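# Feed a leather strip along the fence through the knives

## Task

Place the leather strip on the table so it runs along the guide fence. Then push its leading end into the spinning knives without either hand touching them, and carry the strip fully through the gap between the knives and the roller. It must come out onto the table on the far side and still lie in line with the fence.

## Robot and tools

Robot: two arms, left_arm and right_arm, each ending in a five-finger hand. The right arm has a right hand and the left arm a mirrored left hand. Base positions in the scene frame are roughly left_arm (-0.051, +0.351, +0.001) m and right_arm (+0.022, -0.355, -0.001) m. A post stands behind the arms and a camera stand sits between them just behind the bases; avoid both.

Scene frame: origin at table-top height midway between the nominal bases. +x points out over the table, +z is up, and left_arm is on the +y side. Reported end_effector_position (m) and end_effector_quat_wxyz are in this frame. Readings can be off by a few cm, more at long reach.

Hand point: a point 0.05 m in front of the palm and 0.15 m out from the wrist face. Its +z runs along the straight fingers, +y points out of the palm, and +x runs across the palm away from the thumb on the right hand, toward the thumb on the left hand. Straight fingertips end 0.06-0.07 m past the point along +z, lying 0.06 m behind it along -y. A wrist bracket on the little-finger side can strike things.

The 28-number row, every value in [-1, 1], is always sent for both arms. Order: left_arm dx, dy, dz, rx, ry, rz; left hand little, ring, middle, index, thumb_bend, thumb_turn; left force_limit, speed; then the same fourteen for right_arm. The six pose numbers are an offset, not a pose. They count from that arm's current Hand target, along that Hand target's own axes. 1.0 means 0.6 m for dx/dy/dz and 180 degrees for rx/ry/rz, which together form one rotation vector. Zeros in all six ask nothing new of that arm. Each step clips orientation to within 40 degrees of the measured one. Hands can settle 1-5 cm short of or below the command, and a push can keep pressing until you command back past the hand point.

Hand motor numbers are absolute targets. For the fingers +1 is straight/open and -1 curled. For thumb_bend +1 is straight and -1 fully bent. For thumb_turn +1 is beside the palm and -1 in front of it, opposite the fingers. force_limit maps -1..+1 to about 0..10 N at the fingertip (0..15 N for the two thumb motors), and the motor stops closing at that load. speed rises from near zero at -1 to full speed at +0.48 and stays full above that. Use about -0.94 or lower for a gentle close. No value means unchanged: to keep a hand as it is, repeat its last sent eight numbers. If none was sent yet, use its hand_measured six plus hand_force_limit and hand_speed. To tighten, raise force_limit and send a target more closed than hand_measured. To loosen, send one more open. With the thumb turned in front, a wrap grips things about 0.035-0.065 m thick. A thumb-tip to index-pad pinch can hold light thin items.

Tools:
execute_actions(actions, cameras): actions is a list of actions. Each is up to 15 rows, one per 1/30 s step, and a short action repeats its last row up to 15. Every row in an action counts from the Hand target at that action's start. Cameras come only with an empty list or when named.
move(target, speed, blend, blocking, cameras): target is one 28-number row or up to 15 rows. Each row holds offsets from the same starting Hand targets, not from the previous row. Paths are straight, finish together and are capped at 10 s. speed is in m/s, 0.002 to 4.3, default 0.25; turning rate is twice that in rad/s. blend is in m and rounds corners, 0 meaning stop at each target. blocking=false returns after about 0.5 s. Moves do not avoid obstacles; faster means harder contact and more lag.
wait(seconds): 0 to 3600, sends nothing new.
stop(): brakes a running move.
zoom_image(camera, region): region is [x0, y0, x1, y1] in pixels, at most 504 wide and high, for cam_high, cam_left_wrist or cam_right_wrist.
show_instructions(): shows reference images.
finished_scene(scene=1): ends the scene for good.

Results give each arm's Hand target (the base for the next offsets), end-effector pose, joint positions, velocities and torques, plus hand_measured, hand_stopped_by (moving, target, force, stalled, fault) and hand_load_n. These last three follow the motor order above; load is positive when the finger is pushed open, and a dropped grip shows as load near 0. A move adds a 'move:' line: done, off_target, moving, held or fault, with limits such as paced or held. MOTOR HOT warns of heating; an OVER-TEMPERATURE FAULT makes that arm sag for 30-60 s. Cameras are cam_high (896x504, overhead) and the two wrist fisheyes (672x504).

Avoid: fingers or hands near the spinning knives, dropping the strip even a few mm, letting go while it moves, slamming or ramming fixed parts, hard finger loads, and the two hands or arms pressing on each other. Keep everything on the table, because anything falling off fails the task. Loose objects may get brief pushes. Prefer smooth, moderate-speed motion, and avoid long stretched-out holds that heat the motors.

Each tool is called after "Request:" as a command line: name --argument value for each argument, lists and objects as JSON in quotes; but a table of rows of numbers goes row by row, as --pt "numbers of a row", without its own name.

Reference images:

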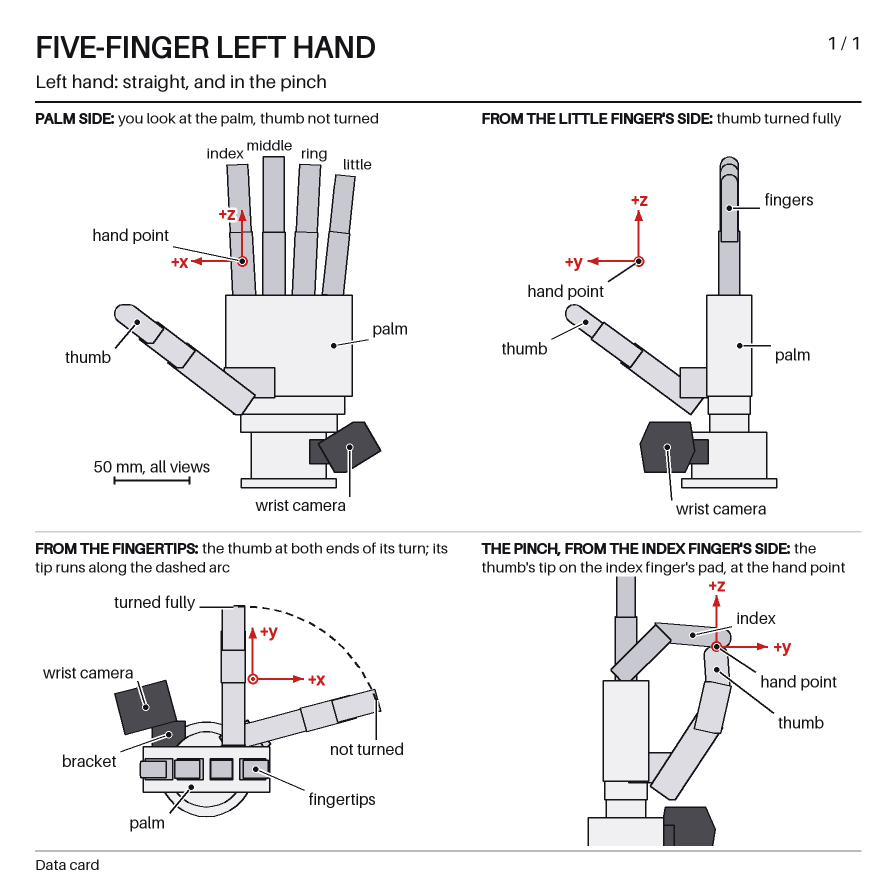

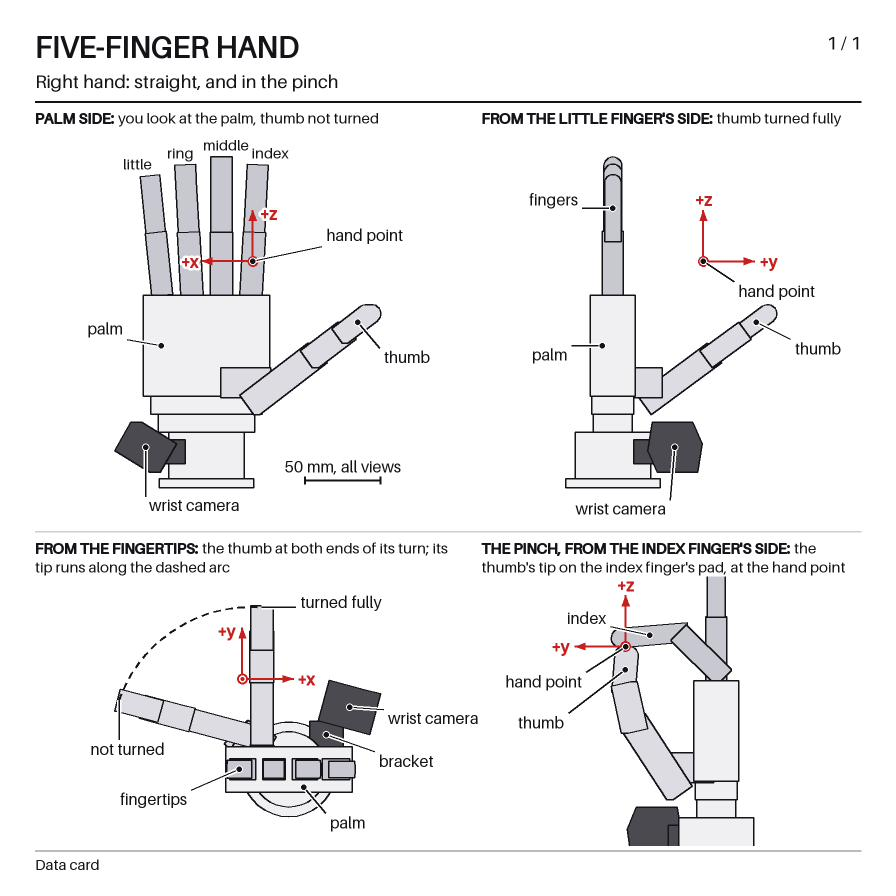

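## Session

Request:
execute_actions --actions '[]'

Scene clock: 0.00 s.
left_arm: end_effector_position=(+0.0521, +0.1297, +0.2639) hand_measured=(+1.000, +1.000, +1.000, +1.000, +1.000, +1.000) hand_load_n=(+0.0, +0.0, +0.0, +0.0, +0.0, +0.0) hand_stopped_by=(target, target, target, target, target, target) hand_force_limit=0.00 hand_speed=-0.80 end_effector_quat_wxyz=(-0.016, -0.045, +0.788, -0.614) | right_arm: end_effector_position=(+0.0803, -0.6272, +0.1505) hand_measured=(+1.000, +1.000, +1.000, +1.000, +1.000, +1.000) hand_load_n=(+0.0, +0.0, +0.0, +0.0, +0.0, +0.0) hand_stopped_by=(target, target, target, target, target, target) hand_force_limit=0.00 hand_speed=-0.80 end_effector_quat_wxyz=(+0.083, +0.396, +0.913, -0.057)
Joint positions: left_arm=[-0.379 0.422 0.583 -0.785 1.138 0.495] | right_arm=[-1.697 0.998 0.802 -1.216 -0.123 0.727]
Joint velocities: within noise
Joint torques (N m): no reading
Heat: left arm: hottest waist 32 °C; right arm: hottest shoulder 31 °C.
Hand target: left_arm +0.0535, +0.1293, +0.2716; -0.009, -0.040, +0.786, -0.617 | right_arm +0.0795, -0.6355, +0.1603; +0.087, +0.395, +0.912, -0.069

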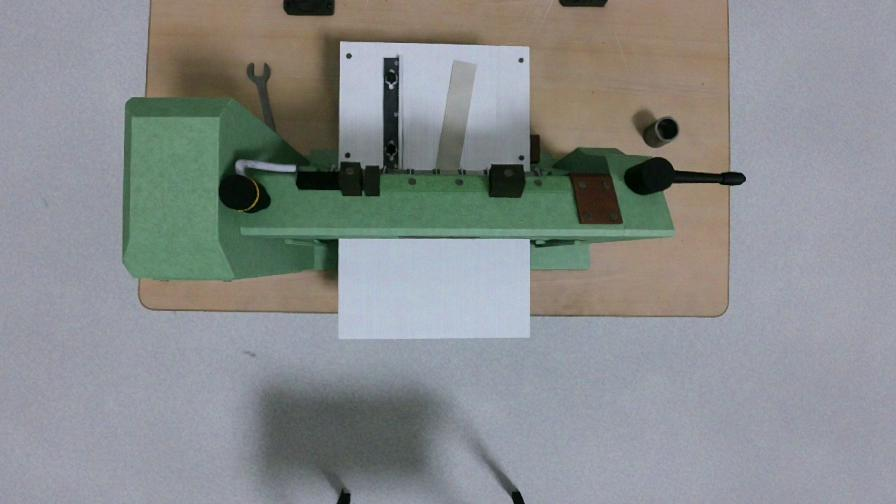

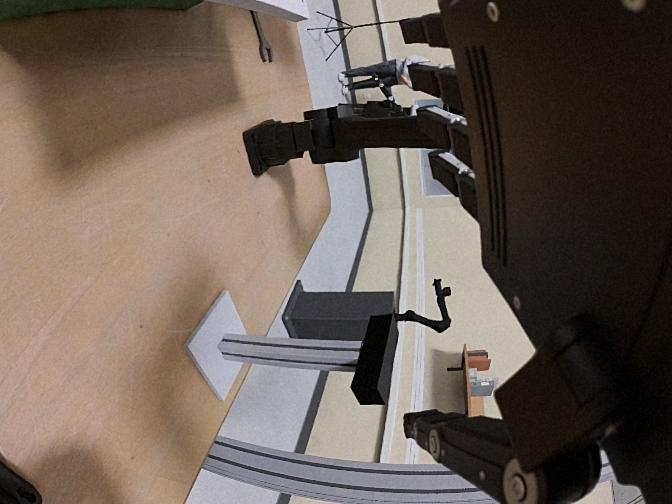

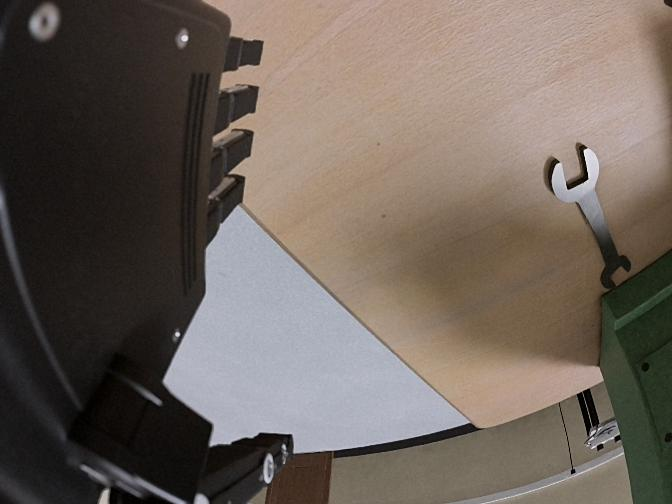

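Request:
zoom_image --camera "cam_high" --region '[320, 30, 560, 210]'

Request:
zoom_image --camera "cam_high" --region '[110, 0, 600, 350]'

Scaled by 2.100.

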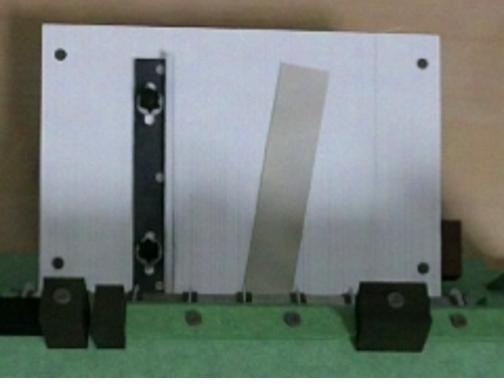

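Scaled by 1.029.

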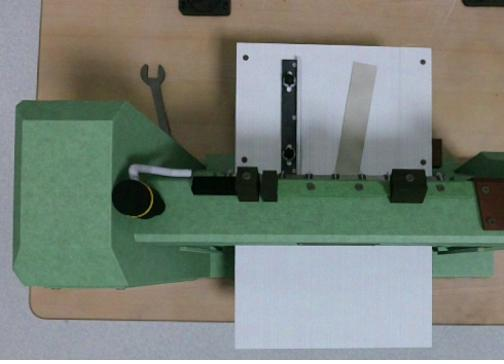

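Request:
move --target '[-0.3258, -0.1520, -0.2270, -0.0561, -0.4555, -0.1654, 1,1,1,1,1,1, 0, -0.8, 0,0,0,0,0,0, 1,1,1,1,1,1, 0, -0.8]' --cameras '["all"]'

Scene clock: 46.43 s.
left_arm: end_effector_position=(+0.2496, +0.2556, +0.3594) hand_measured=(+1.000, +1.000, +1.000, +1.000, +1.000, +1.000) hand_load_n=(+0.0, +0.0, +0.0, +0.0, +0.0, -0.5) hand_stopped_by=(target, target, target, target, target, target) hand_force_limit=0.00 hand_speed=-0.80 end_effector_quat_wxyz=(-0.354, +0.615, -0.617, +0.340) | right_arm: end_effector_position=(+0.0803, -0.6272, +0.1505) hand_measured=(+1.000, +1.000, +1.000, +1.000, +1.000, +1.000) hand_load_n=(+0.0, +0.0, +0.0, +0.0, +0.0, +0.0) hand_stopped_by=(target, target, target, target, target, target) hand_force_limit=0.00 hand_speed=-0.80 end_effector_quat_wxyz=(+0.083, +0.396, +0.913, -0.057)
Joint positions: left_arm=[-0.439 0.649 1.019 -0.953 -0.344 -0.198] | right_arm=[-1.697 0.998 0.802 -1.216 -0.123 0.727]
Joint torques (N m): left_arm=[-2.67 -0.32 12.51 1.57 -0.17 -0.04] | right_arm=[-1.79 -6.48 11.95 0.17 -0.17 0.11]
Heat: left arm: hottest waist 31 °C; right arm: hottest shoulder 30 °C.
Hand target: left_arm +0.2502, +0.2500, +0.3801; -0.354, +0.612, -0.612, +0.354 | right_arm +0.0795, -0.6355, +0.1603; +0.087, +0.395, +0.912, -0.069
Off the commanded pose: left_arm 0.021 m, 2 deg | right_arm 0.013 m, 2 deg.
move: off_target (left_arm)
cam_left_wrist: T_world_to_cam=[[0.45214, -0.30441, 0.83839, -0.33886], [-0.58463, -0.81103, 0.02081, 0.34391], [0.67363, -0.49956, -0.54467, 0.26722]] pos_world=[0.17426, 0.30926, 0.42249]

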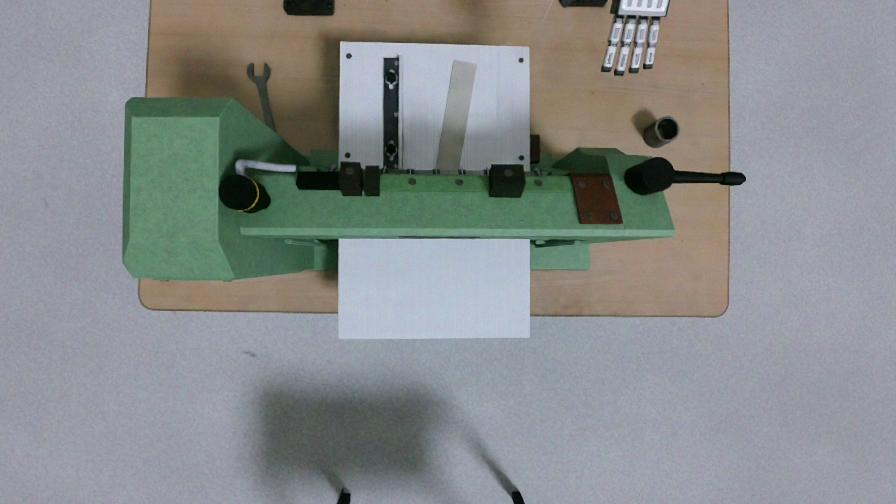

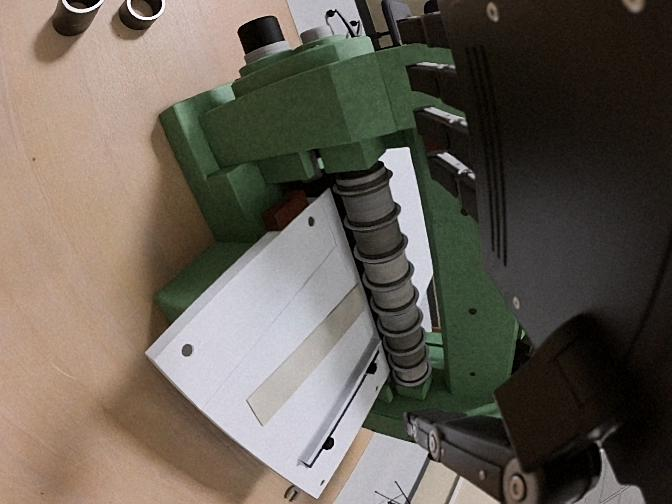

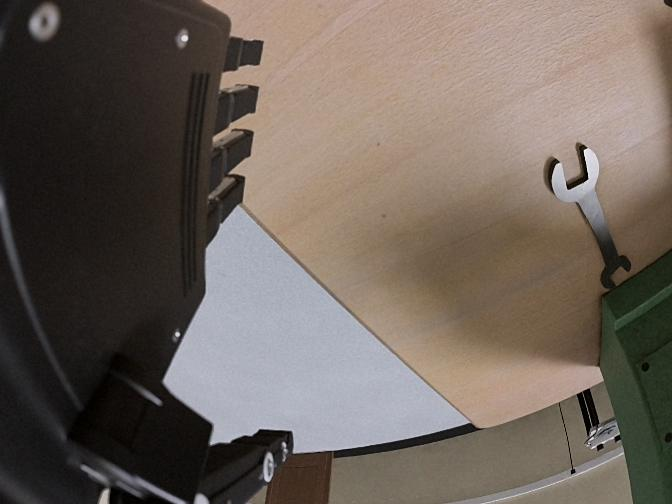

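Request:
zoom_image --camera "cam_left_wrist" --region '[140, 140, 480, 500]'

Request:
zoom_image --camera "cam_left_wrist" --region '[300, 150, 460, 410]'

Scaled by 1.400 from the camera's image (finer frame: 960x720).

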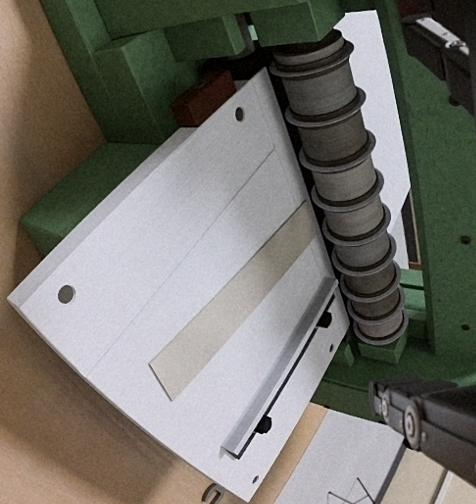

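Scaled by 1.938 from the camera's image (finer frame: 960x720).

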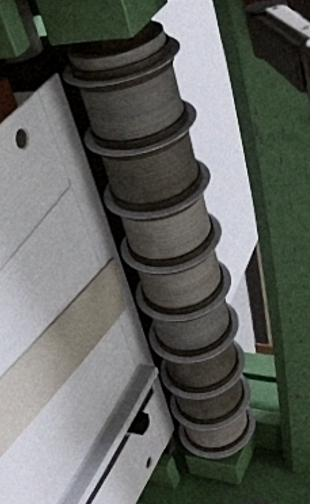

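Request:
zoom_image --camera "cam_left_wrist" --region '[320, 240, 420, 340]'

Request:
zoom_image --camera "cam_high" --region '[380, 120, 520, 260]'

Scaled by 5.040 from the camera's image (finer frame: 960x720).

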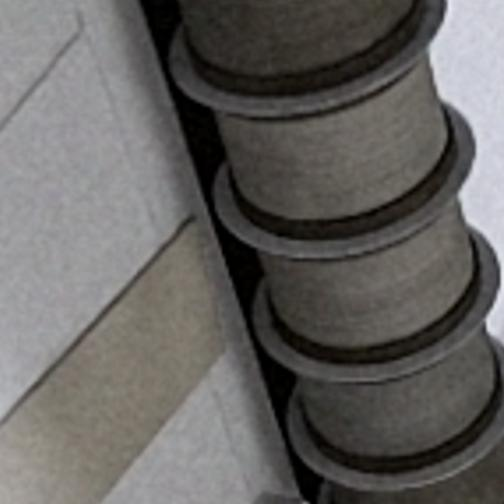

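Scaled by 3.600.

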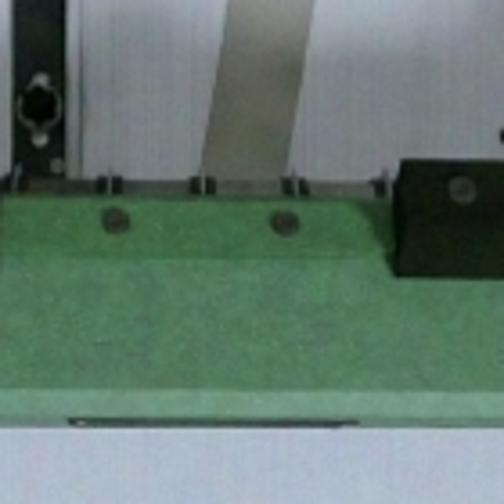

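Request:
move --pt "0.3333 0.0738 0.1388 -0.0278 0 0 -1 -1 0 0 1 1 0 -0.5 -0.0781 -0.0209 -0.3572 0 0 0 1 1 1 1 1 1 0 -0.8" --pt "0.3333 0.0738 0.1388 -0.0278 0 0 -1 -1 0 0 1 1 0 -0.5 0.1270 0.5667 -0.4363 0.0309 -0.2779 -0.6980 1 1 1 1 1 1 0 -0.8" --cameras '["all"]'

Scene clock: 89.40 s.
left_arm: end_effector_position=(+0.2930, +0.0656, +0.2797) hand_measured=(-1.000, -1.000, +0.000, +0.000, +1.000, +1.000) hand_load_n=(+0.0, +0.0, +0.0, +0.0, +0.0, +0.0) hand_stopped_by=(target, target, target, target, target, target) hand_force_limit=0.00 hand_speed=-0.50 end_effector_quat_wxyz=(-0.331, +0.626, -0.638, +0.304) | right_arm: end_effector_position=(+0.2447, -0.3024, +0.3679) hand_measured=(+1.000, +1.000, +1.000, +1.000, +1.000, +1.000) hand_load_n=(+0.0, +0.0, +0.0, +0.0, +0.0, +0.0) hand_stopped_by=(target, target, target, target, target, target) hand_force_limit=0.00 hand_speed=-0.80 end_effector_quat_wxyz=(-0.257, +0.652, -0.665, +0.260)
Joint positions: left_arm=[-0.912 1.112 1.113 -0.872 -0.677 -0.587] | right_arm=[0.145 0.64 1.178 -1.37 0.126 0.141]
Joint torques (N m): left_arm=[-2.37 -6.53 12.64 2.22 -0.38 -0.06] | right_arm=[-0.5 -1.2 11.49 1.73 0.15 0.02]
Heat: left arm: hottest waist 31 °C; right arm: hottest shoulder 30 °C.
Hand target: left_arm +0.3006, +0.0502, +0.3001; -0.327, +0.627, -0.627, +0.327 | right_arm +0.2502, -0.2998, +0.3798; -0.270, +0.653, -0.653, +0.270
Off the commanded pose: left_arm 0.027 m, 3 deg | right_arm 0.013 m, 2 deg.
move: off_target (left_arm, right_arm)
cam_left_wrist: T_world_to_cam=[[0.52834, -0.32431, 0.78465, -0.35554], [-0.58221, -0.81105, 0.0568, 0.20607], [0.61797, -0.48684, -0.61733, 0.13549]] pos_world=[0.22409, 0.11779, 0.35091]
cam_right_wrist: T_world_to_cam=[[-0.71295, -0.1897, -0.67507, 0.37248], [-0.45364, 0.85889, 0.23774, 0.28503], [0.53471, 0.47573, -0.6984, 0.38671]] pos_world=[0.18808, -0.35812, 0.45377]

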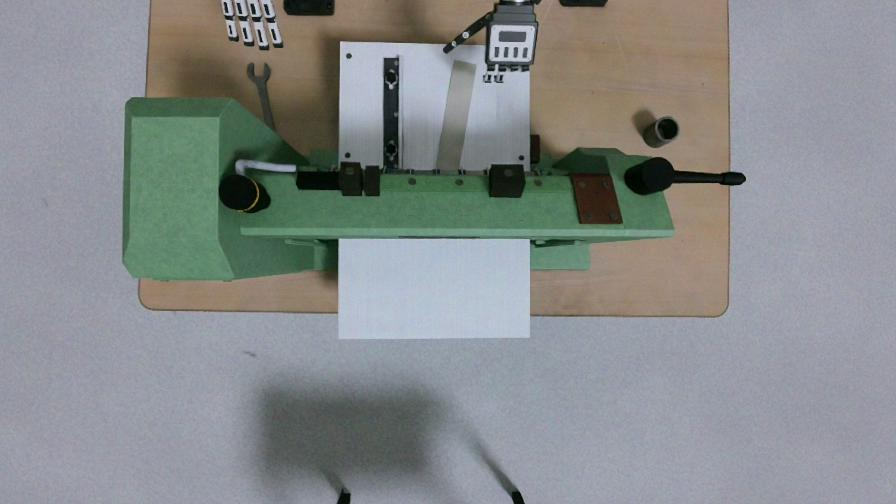

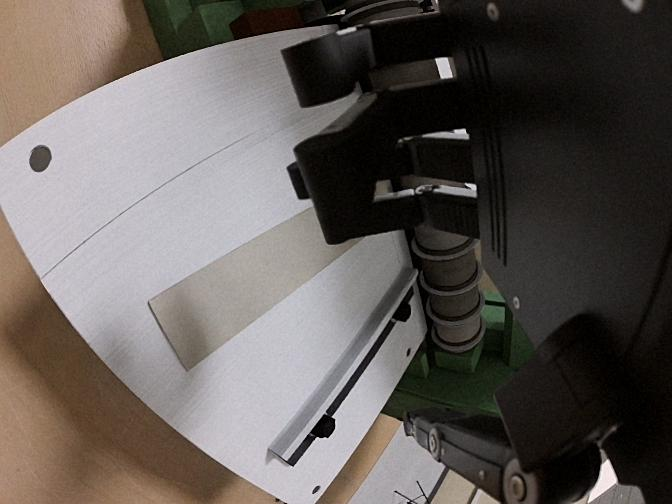

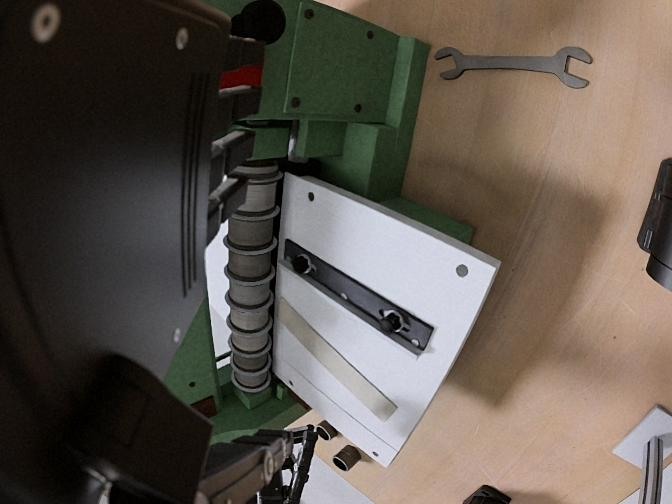

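Request:
zoom_image --camera "cam_right_wrist" --region '[200, 150, 500, 480]'

Request:
zoom_image --camera "cam_left_wrist" --region '[140, 150, 500, 500]'

Scaled by 1.527 from the camera's image (finer frame: 960x720).

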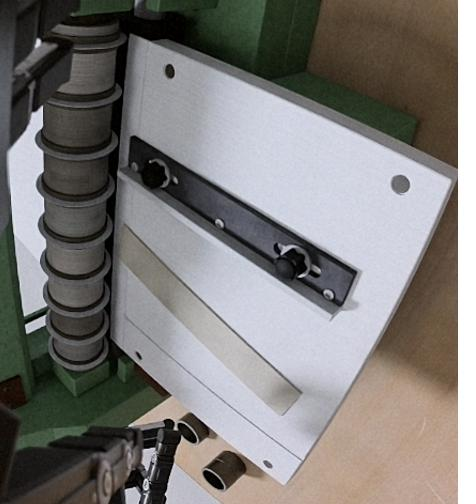

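Scaled by 1.400 from the camera's image (finer frame: 960x720).

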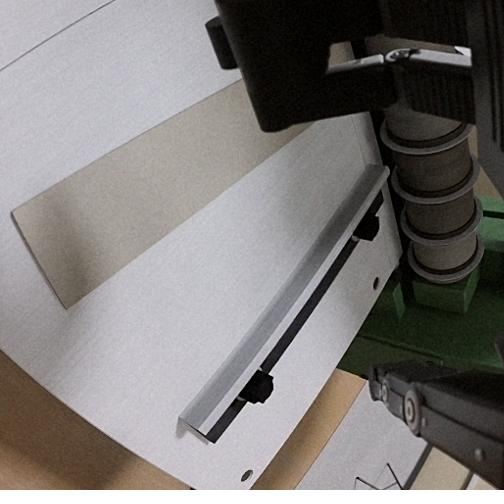

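Request:
zoom_image --camera "cam_high" --region '[420, 0, 560, 120]'

Scaled by 3.600.

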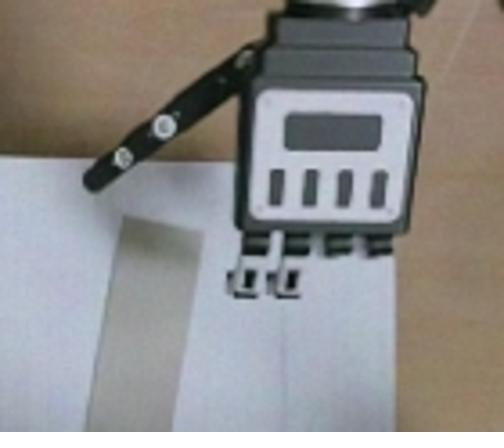

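Request:
move --target '[0.1083, -0.0097, 0.1010, 0, 0, 0, -1,-1,0,0,-0.6,-1, 0, -0.5, 0,0,0,0,0,0, 1,1,1,1,1,1, 0, -0.8]' --cameras '["all"]'

Scene clock: 127.20 s.
left_arm: end_effector_position=(+0.3463, +0.0027, +0.2510) hand_measured=(-1.000, -1.000, +0.000, +0.000, -0.600, -1.000) hand_load_n=(+0.0, +0.0, +0.0, +0.0, +0.5, +0.0) hand_stopped_by=(target, target, target, target, target, target) hand_force_limit=0.00 hand_speed=-0.50 end_effector_quat_wxyz=(-0.332, +0.627, -0.637, +0.303) | right_arm: end_effector_position=(+0.2447, -0.3025, +0.3679) hand_measured=(+1.000, +1.000, +1.000, +1.000, +1.000, +1.000) hand_load_n=(+0.0, +0.0, +0.0, +0.0, +0.0, -0.5) hand_stopped_by=(target, target, target, target, target, target) hand_force_limit=0.00 hand_speed=-0.80 end_effector_quat_wxyz=(-0.257, +0.652, -0.664, +0.260)
Joint positions: left_arm=[-0.914 1.337 1.224 -0.761 -0.681 -0.591] | right_arm=[0.145 0.64 1.178 -1.37 0.126 0.14]
Joint torques (N m): left_arm=[-2.43 -10.17 12.48 2.22 -0.32 -0.03] | right_arm=[-0.5 -0.67 11.49 1.74 0.2 0.01]
Heat: left arm: hottest waist 30 °C; right arm: hottest elbow 31 °C.
Hand target: left_arm +0.3536, -0.0148, +0.2700; -0.327, +0.627, -0.627, +0.327 | right_arm +0.2502, -0.2998, +0.3798; -0.270, +0.653, -0.653, +0.270
Off the commanded pose: left_arm 0.027 m, 3 deg | right_arm 0.013 m, 2 deg.
move: off_target (left_arm)
cam_left_wrist: T_world_to_cam=[[0.52876, -0.32301, 0.78491, -0.38168], [-0.57997, -0.8127, 0.05626, 0.18705], [0.61972, -0.48496, -0.61706, 0.05356]] pos_world=[0.2771, 0.0547, 0.32211]
cam_right_wrist: T_world_to_cam=[[-0.71283, -0.19048, -0.67497, 0.37213], [-0.45414, 0.85875, 0.23727, 0.28529], [0.53444, 0.47567, -0.69865, 0.38686]] pos_world=[0.18808, -0.35812, 0.45377]

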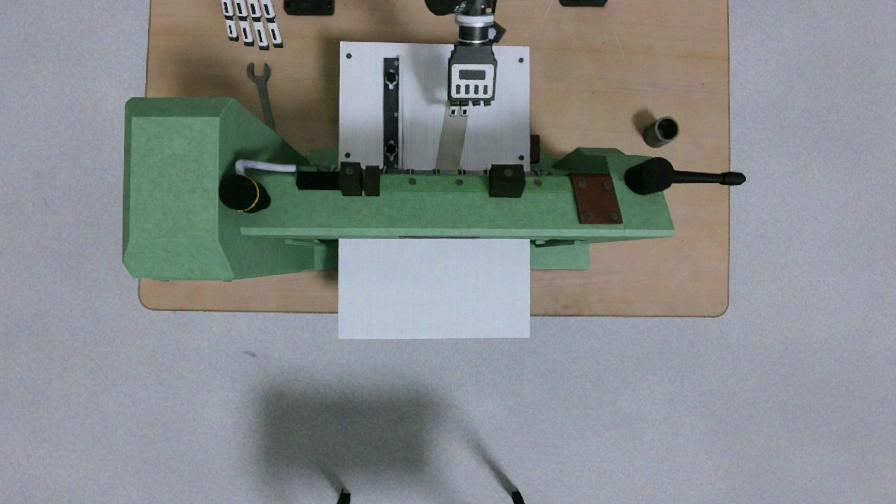

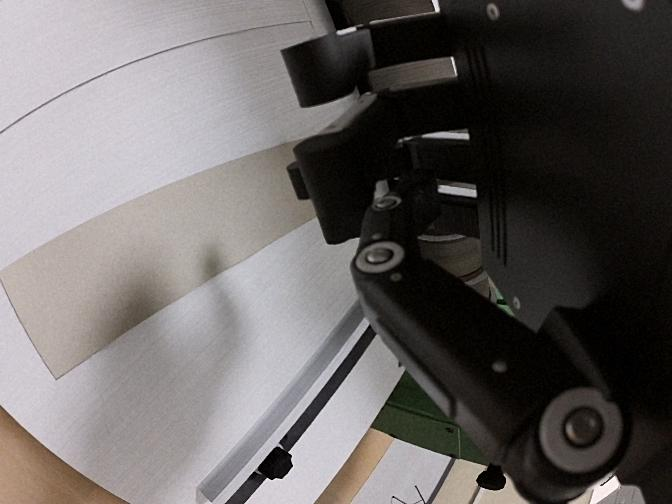

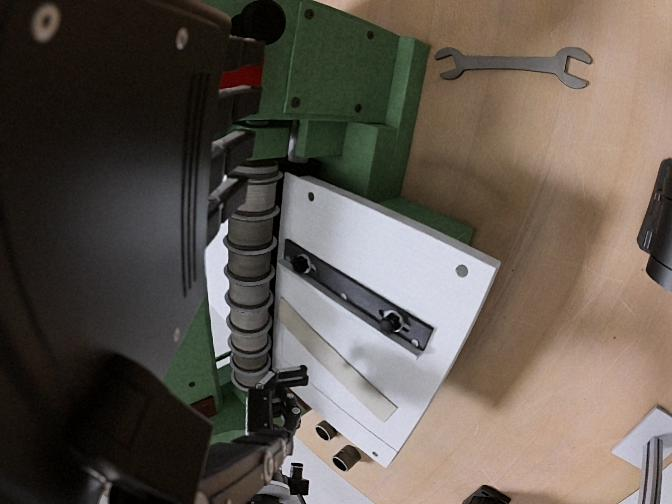

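Request:
zoom_image --camera "cam_high" --region '[380, 60, 520, 180]'

Request:
zoom_image --camera "cam_right_wrist" --region '[220, 240, 460, 480]'

Scaled by 3.600.

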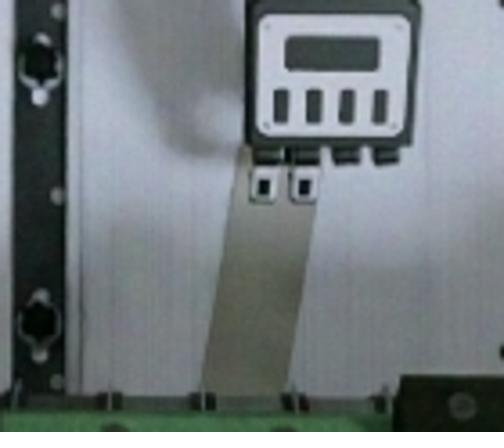

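Scaled by 2.100 from the camera's image (finer frame: 960x720).

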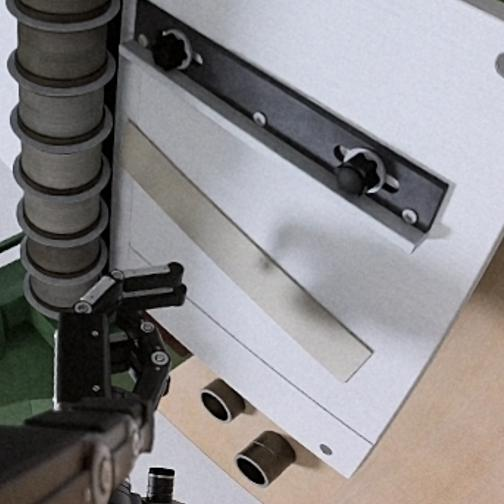

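Request:
move --target '[0, 0.0451, 0.0315, 0, 0, 0, -1,-1,0,0,-0.6,-1, 0, -0.5, 0,0,0,0,0,0, 1,1,1,1,1,1, 0, -0.8]' --speed 0.08 --cameras '["cam_left_wrist"]'

Scene clock: 141.10 s.
left_arm: end_effector_position=(+0.3555, -0.0081, +0.2513) hand_measured=(-1.000, -1.000, +0.000, +0.000, -0.600, -1.000) hand_load_n=(+0.0, +0.0, +0.0, +0.0, +0.0, +0.0) hand_stopped_by=(target, target, target, target, target, target) hand_force_limit=0.00 hand_speed=-0.50 end_effector_quat_wxyz=(-0.330, +0.628, -0.623, +0.331) | right_arm: end_effector_position=(+0.2447, -0.3025, +0.3679) hand_measured=(+1.000, +1.000, +1.000, +1.000, +1.000, +1.000) hand_load_n=(+0.0, +0.0, +0.0, +0.0, +0.0, +0.0) hand_stopped_by=(target, target, target, target, target, target) hand_force_limit=0.00 hand_speed=-0.80 end_effector_quat_wxyz=(-0.257, +0.652, -0.664, +0.260)
Joint positions: left_arm=[-0.914 1.342 1.205 -0.675 -0.681 -0.591] | right_arm=[0.145 0.64 1.178 -1.37 0.126 0.14]
Joint torques (N m): left_arm=[-2.37 -9.52 7.92 2.33 -0.31 -0.03] | right_arm=[-0.85 -0.79 11.41 1.68 0.18 0.02]
Heat: left arm: hottest waist 30 °C; right arm: hottest elbow 31 °C.
Hand target: left_arm +0.3536, -0.0148, +0.2372; -0.327, +0.627, -0.627, +0.327 | right_arm +0.2502, -0.2998, +0.3798; -0.270, +0.653, -0.653, +0.270
Off the commanded pose: left_arm 0.016 m, 1 deg | right_arm 0.013 m, 2 deg.
move: off_target (left_arm)
cam_left_wrist: T_world_to_cam=[[0.4963, -0.28509, 0.82, -0.38727], [-0.58255, -0.80968, 0.07108, 0.18089], [0.64368, -0.51297, -0.56793, 0.02176]] pos_world=[0.28357, 0.04722, 0.31706]

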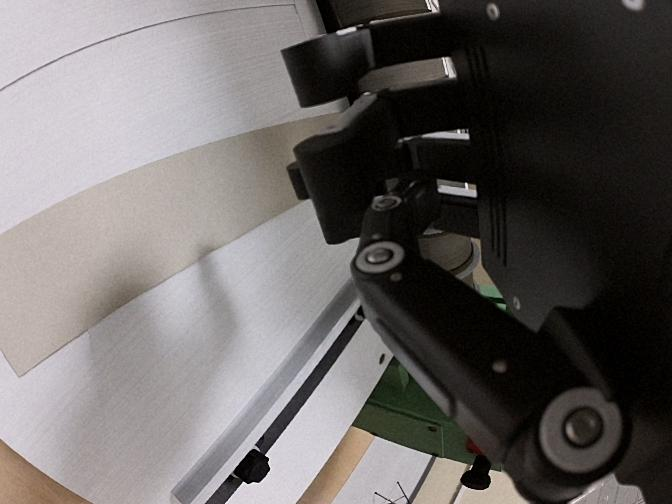

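Request:
move --target '[0, 0.0273, 0.0191, 0, 0, 0, -1,-1,0,0,-0.6,-1, 0, -0.5, 0,0,0,0,0,0, 1,1,1,1,1,1, 0, -0.8]' --speed 0.08 --cameras '["cam_left_wrist"]'

Scene clock: 147.30 s.
left_arm: end_effector_position=(+0.3558, -0.0085, +0.2303) hand_measured=(-1.000, -1.000, +0.000, +0.000, -0.600, -1.000) hand_load_n=(+0.0, +0.0, +0.0, +0.0, +0.5, +0.0) hand_stopped_by=(target, target, target, target, target, target) hand_force_limit=0.00 hand_speed=-0.50 end_effector_quat_wxyz=(-0.330, +0.628, -0.623, +0.330) | right_arm: end_effector_position=(+0.2447, -0.3025, +0.3679) hand_measured=(+1.000, +1.000, +1.000, +1.000, +1.000, +1.000) hand_load_n=(+0.0, +0.0, +0.0, +0.0, +0.0, +0.0) hand_stopped_by=(target, target, target, target, target, target) hand_force_limit=0.00 hand_speed=-0.80 end_effector_quat_wxyz=(-0.257, +0.652, -0.664, +0.260)
Joint positions: left_arm=[-0.914 1.353 1.161 -0.621 -0.681 -0.591] | right_arm=[0.145 0.64 1.178 -1.37 0.126 0.14]
Joint torques (N m): left_arm=[-2.37 -9.7 7.91 2.35 -0.31 -0.03] | right_arm=[-0.67 -0.56 11.52 1.68 0.16 -0.02]
Heat: left arm: hottest waist 30 °C; right arm: hottest elbow 31 °C.
Hand target: left_arm +0.3536, -0.0147, +0.2173; -0.327, +0.627, -0.627, +0.327 | right_arm +0.2502, -0.2998, +0.3798; -0.270, +0.653, -0.653, +0.270
Off the commanded pose: left_arm 0.015 m, 1 deg | right_arm 0.013 m, 2 deg.
move: off_target (left_arm)
cam_left_wrist: T_world_to_cam=[[0.49734, -0.2862, 0.81899, -0.37048], [-0.58244, -0.80979, 0.0707, 0.18229], [0.64298, -0.51217, -0.56944, 0.01004]] pos_world=[0.28397, 0.04672, 0.29625]

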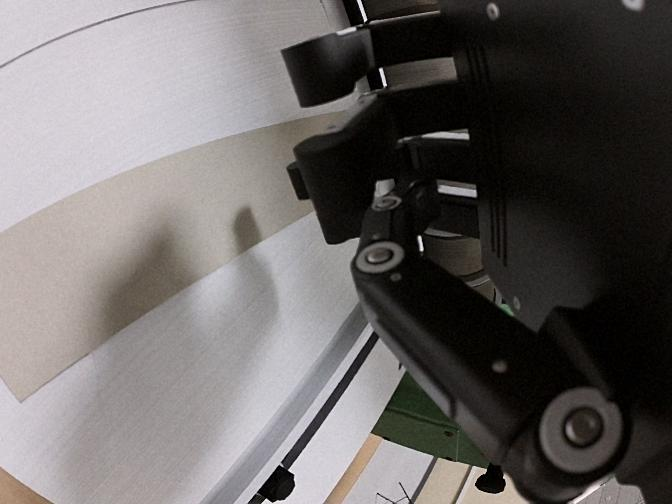

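Request:
move --target '[0, 0.0164, 0.0115, 0, 0, 0, -1,-1,0,0,-0.6,-1, 0, -0.5, 0,0,0,0,0,0, 1,1,1,1,1,1, 0, -0.8]' --speed 0.05 --cameras '["cam_left_wrist", "cam_right_wrist"]'

Scene clock: 151.17 s.
left_arm: end_effector_position=(+0.3562, -0.0089, +0.2196) hand_measured=(-1.000, -1.000, +0.000, +0.000, -0.600, -1.000) hand_load_n=(+0.0, +0.0, +0.0, +0.0, +0.0, +0.0) hand_stopped_by=(target, target, target, target, target, target) hand_force_limit=0.00 hand_speed=-0.50 end_effector_quat_wxyz=(-0.330, +0.628, -0.622, +0.331) | right_arm: end_effector_position=(+0.2447, -0.3025, +0.3679) hand_measured=(+1.000, +1.000, +1.000, +1.000, +1.000, +1.000) hand_load_n=(+0.0, +0.0, +0.0, +0.0, +0.0, +0.0) hand_stopped_by=(target, target, target, target, target, target) hand_force_limit=0.00 hand_speed=-0.80 end_effector_quat_wxyz=(-0.257, +0.652, -0.664, +0.260)
Joint positions: left_arm=[-0.914 1.359 1.137 -0.589 -0.681 -0.591] | right_arm=[0.145 0.64 1.178 -1.37 0.126 0.14]
Joint torques (N m): left_arm=[-2.32 -9.64 7.79 2.4 -0.31 -0.03] | right_arm=[-1.03 -0.62 11.34 1.83 0.22 -0.01]
Heat: left arm: hottest waist 30 °C; right arm: hottest elbow 31 °C.
Hand target: left_arm +0.3537, -0.0148, +0.2053; -0.327, +0.627, -0.627, +0.327 | right_arm +0.2502, -0.2998, +0.3798; -0.270, +0.653, -0.653, +0.270
Off the commanded pose: left_arm 0.016 m, 1 deg | right_arm 0.013 m, 2 deg.
move: off_target (left_arm)
cam_left_wrist: T_world_to_cam=[[0.49593, -0.28459, 0.82041, -0.3618], [-0.58254, -0.80967, 0.07127, 0.18285], [0.64397, -0.51326, -0.56732, 0.00259]] pos_world=[0.28427, 0.04642, 0.28526]
cam_right_wrist: T_world_to_cam=[[-0.71283, -0.19048, -0.67497, 0.37213], [-0.45414, 0.85875, 0.23727, 0.28529], [0.53444, 0.47567, -0.69865, 0.38686]] pos_world=[0.18808, -0.35812, 0.45377]

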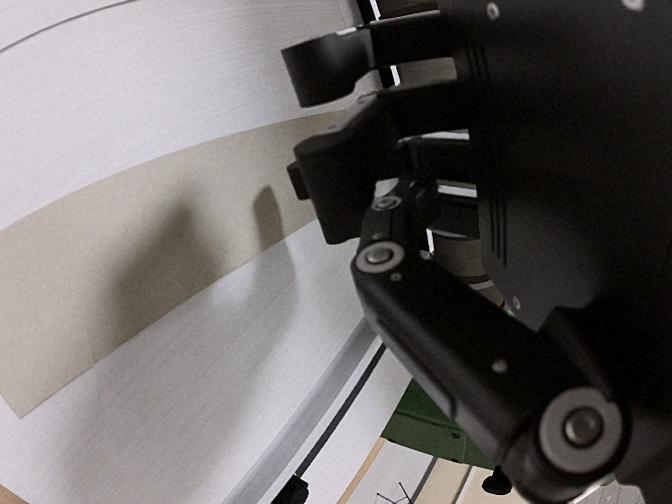

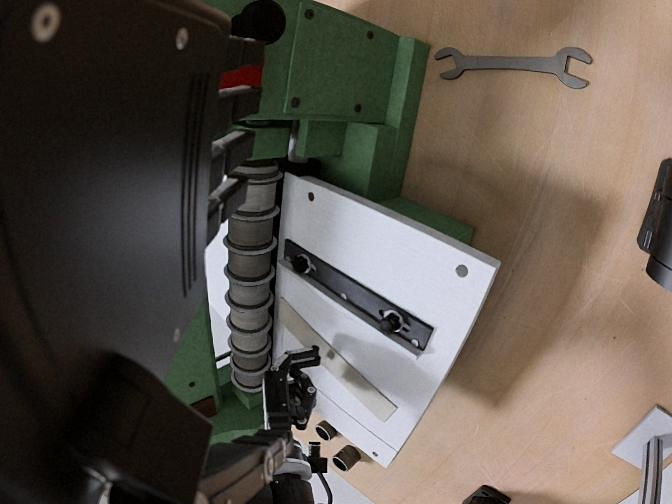

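Request:
zoom_image --camera "cam_right_wrist" --region '[250, 300, 430, 480]'

Scaled by 2.800 from the camera's image (finer frame: 960x720).

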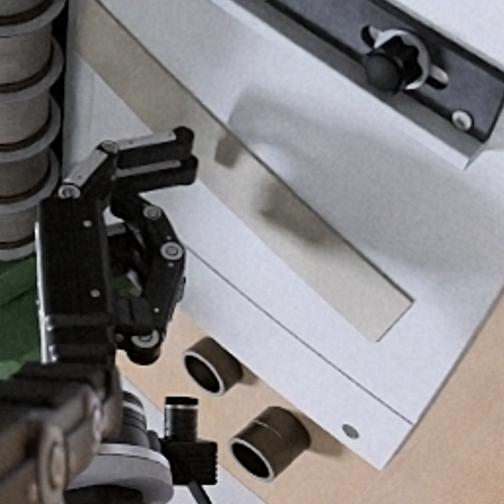

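Request:
move --target '[0, 0.0109, 0.0076, 0, 0, 0, -1,-1,0,0,-0.6,-1, 0, -0.5, 0,0,0,0,0,0, 1,1,1,1,1,1, 0, -0.8]' --speed 0.04 --cameras '["cam_left_wrist", "cam_right_wrist"]'

Request:
zoom_image --camera "cam_right_wrist" --region '[250, 300, 430, 480]'

Scene clock: 159.23 s.
left_arm: end_effector_position=(+0.3563, -0.0091, +0.2118) hand_measured=(-1.000, -1.000, +0.000, +0.000, -0.600, -1.000) hand_load_n=(+0.5, +0.0, +0.0, +0.0, +0.0, +0.0) hand_stopped_by=(target, target, target, target, target, target) hand_force_limit=0.00 hand_speed=-0.50 end_effector_quat_wxyz=(-0.330, +0.628, -0.622, +0.331) | right_arm: end_effector_position=(+0.2447, -0.3025, +0.3679) hand_measured=(+1.000, +1.000, +1.000, +1.000, +1.000, +1.000) hand_load_n=(+0.0, +0.0, +0.0, +0.0, +0.0, +0.0) hand_stopped_by=(target, target, target, target, target, target) hand_force_limit=0.00 hand_speed=-0.80 end_effector_quat_wxyz=(-0.257, +0.652, -0.664, +0.260)
Joint positions: left_arm=[-0.914 1.365 1.121 -0.567 -0.681 -0.591] | right_arm=[0.145 0.64 1.178 -1.37 0.126 0.14]
Joint torques (N m): left_arm=[-2.37 -9.64 7.73 2.36 -0.31 -0.03] | right_arm=[-0.67 -0.91 11.41 1.76 0.18 -0.01]
Heat: left arm: hottest waist 30 °C; right arm: hottest elbow 31 °C.
Hand target: left_arm +0.3537, -0.0148, +0.1972; -0.327, +0.627, -0.627, +0.327 | right_arm +0.2502, -0.2998, +0.3798; -0.270, +0.653, -0.653, +0.270
Off the commanded pose: left_arm 0.016 m, 1 deg | right_arm 0.013 m, 2 deg.
move: off_target (left_arm)
cam_left_wrist: T_world_to_cam=[[0.49572, -0.28439, 0.8206, -0.35543], [-0.58261, -0.80961, 0.07136, 0.1833], [0.64408, -0.51347, -0.56703, -0.00216]] pos_world=[0.28437, 0.04622, 0.27736]
cam_right_wrist: T_world_to_cam=[[-0.71283, -0.19048, -0.67497, 0.37213], [-0.45414, 0.85875, 0.23727, 0.28529], [0.53444, 0.47567, -0.69865, 0.38686]] pos_world=[0.18808, -0.35812, 0.45377]

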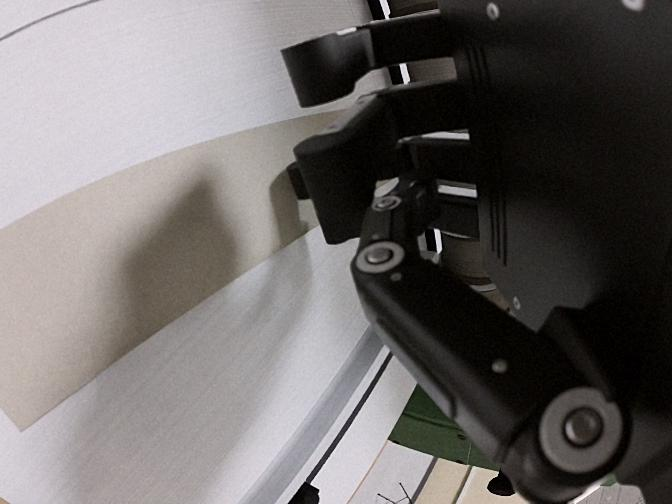

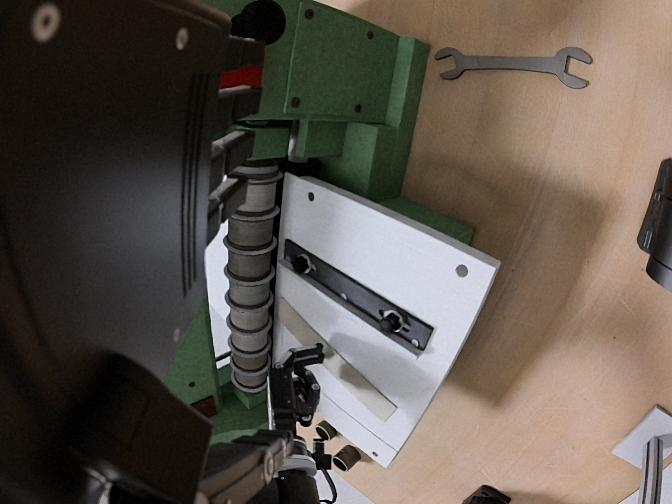

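Scaled by 2.800 from the camera's image (finer frame: 960x720).

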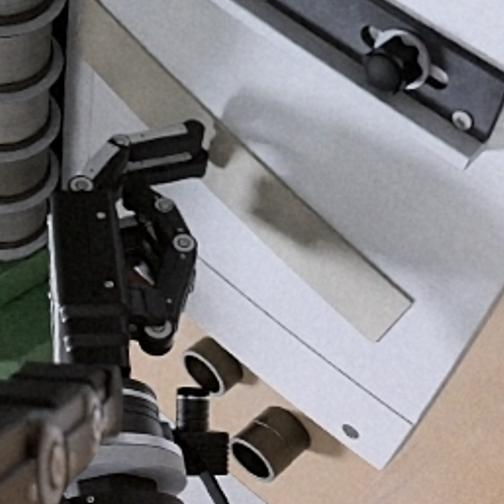

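Request:
move --target '[-0.0133, 0.0055, 0.0038, 0, 0, 0, -1,-1,0,0,-0.6,-1, 0, -0.5, 0,0,0,0,0,0, 1,1,1,1,1,1, 0, -0.8]' --speed 0.04 --cameras '["all"]'

Request:
zoom_image --camera "cam_right_wrist" --region '[250, 300, 430, 480]'

Request:
zoom_image --camera "cam_high" --region '[380, 60, 520, 180]'

Scene clock: 168.37 s.
left_arm: end_effector_position=(+0.3559, -0.0095, +0.2066) hand_measured=(-1.000, -1.000, +0.000, +0.000, -0.600, -1.000) hand_load_n=(+0.5, +0.0, +0.0, +0.0, +0.0, +0.0) hand_stopped_by=(target, target, target, target, target, target) hand_force_limit=0.00 hand_speed=-0.50 end_effector_quat_wxyz=(-0.328, +0.628, -0.621, +0.335) | right_arm: end_effector_position=(+0.2447, -0.3025, +0.3679) hand_measured=(+1.000, +1.000, +1.000, +1.000, +1.000, +1.000) hand_load_n=(+0.0, +0.0, +0.0, +0.0, +0.0, +0.0) hand_stopped_by=(target, target, target, target, target, target) hand_force_limit=0.00 hand_speed=-0.80 end_effector_quat_wxyz=(-0.257, +0.652, -0.664, +0.260)
Joint positions: left_arm=[-0.914 1.365 1.105 -0.543 -0.678 -0.592] | right_arm=[0.145 0.64 1.178 -1.37 0.126 0.14]
Joint torques (N m): left_arm=[-1.38 -10.7 7.02 2.17 -0.12 0.08] | right_arm=[-0.44 -1.14 11.44 1.87 0.2 -0.02]
Heat: left arm: hottest waist 30 °C; right arm: hottest elbow 31 °C.
Hand target: left_arm +0.3536, -0.0067, +0.1931; -0.327, +0.627, -0.627, +0.327 | right_arm +0.2502, -0.2998, +0.3798; -0.270, +0.653, -0.653, +0.270
Off the commanded pose: left_arm 0.014 m, 1 deg | right_arm 0.013 m, 2 deg.
move: off_target (left_arm)
cam_left_wrist: T_world_to_cam=[[0.49289, -0.27957, 0.82395, -0.3508], [-0.5843, -0.80803, 0.07536, 0.18289], [0.64471, -0.51858, -0.56162, -0.00637]] pos_world=[0.28388, 0.0464, 0.27169]
cam_right_wrist: T_world_to_cam=[[-0.71283, -0.19048, -0.67497, 0.37213], [-0.45414, 0.85875, 0.23727, 0.28529], [0.53444, 0.47567, -0.69865, 0.38686]] pos_world=[0.18808, -0.35812, 0.45377]

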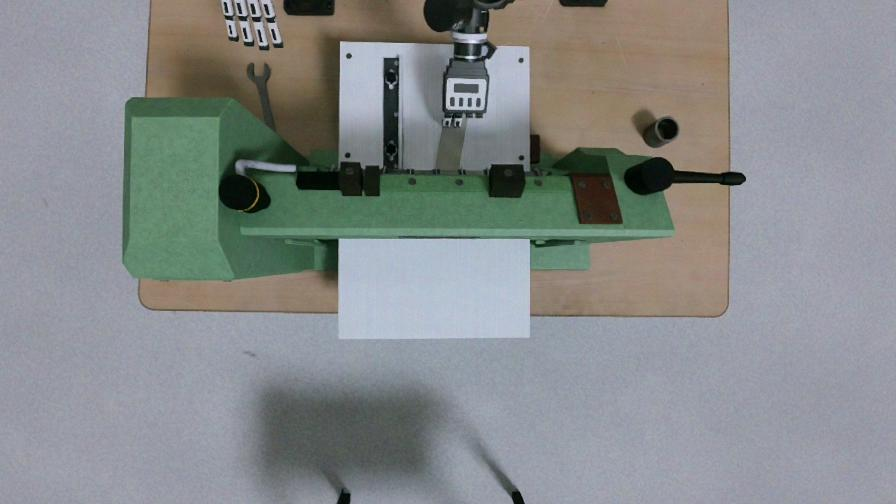

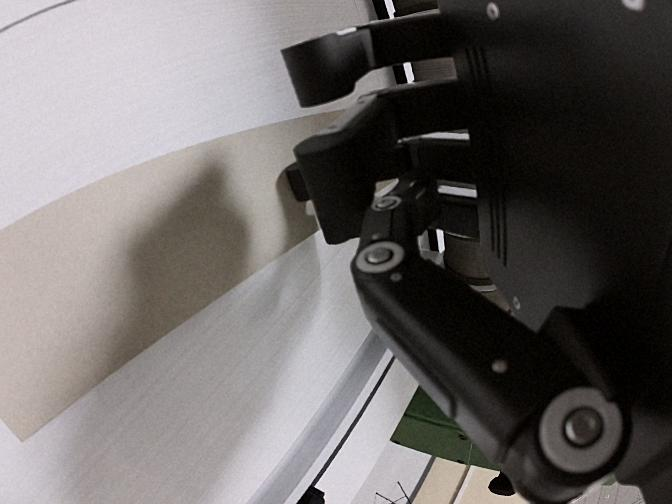

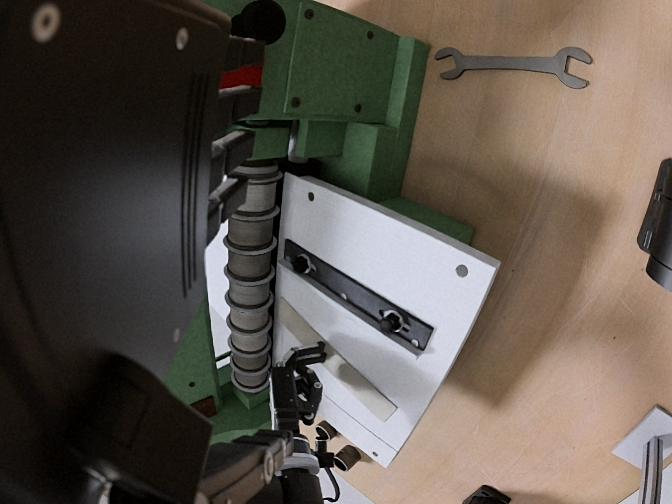

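Scaled by 2.800 from the camera's image (finer frame: 960x720).

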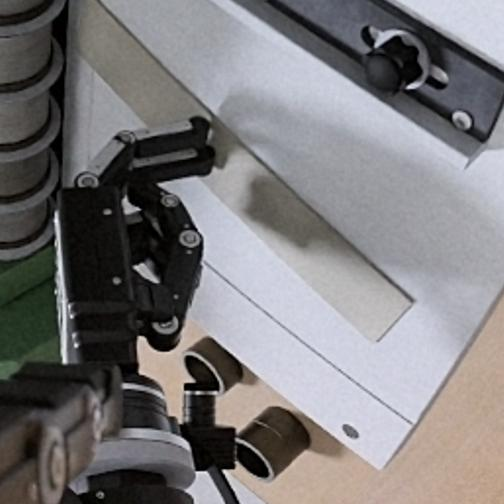

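Scaled by 3.600.

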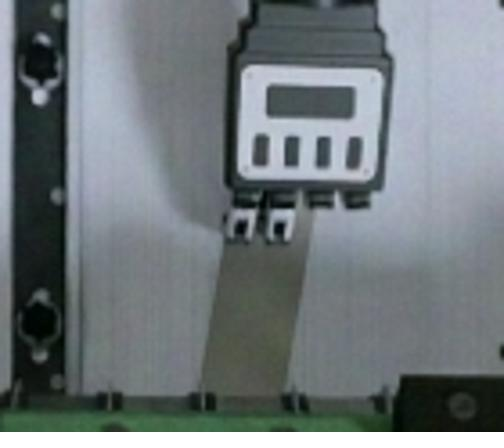

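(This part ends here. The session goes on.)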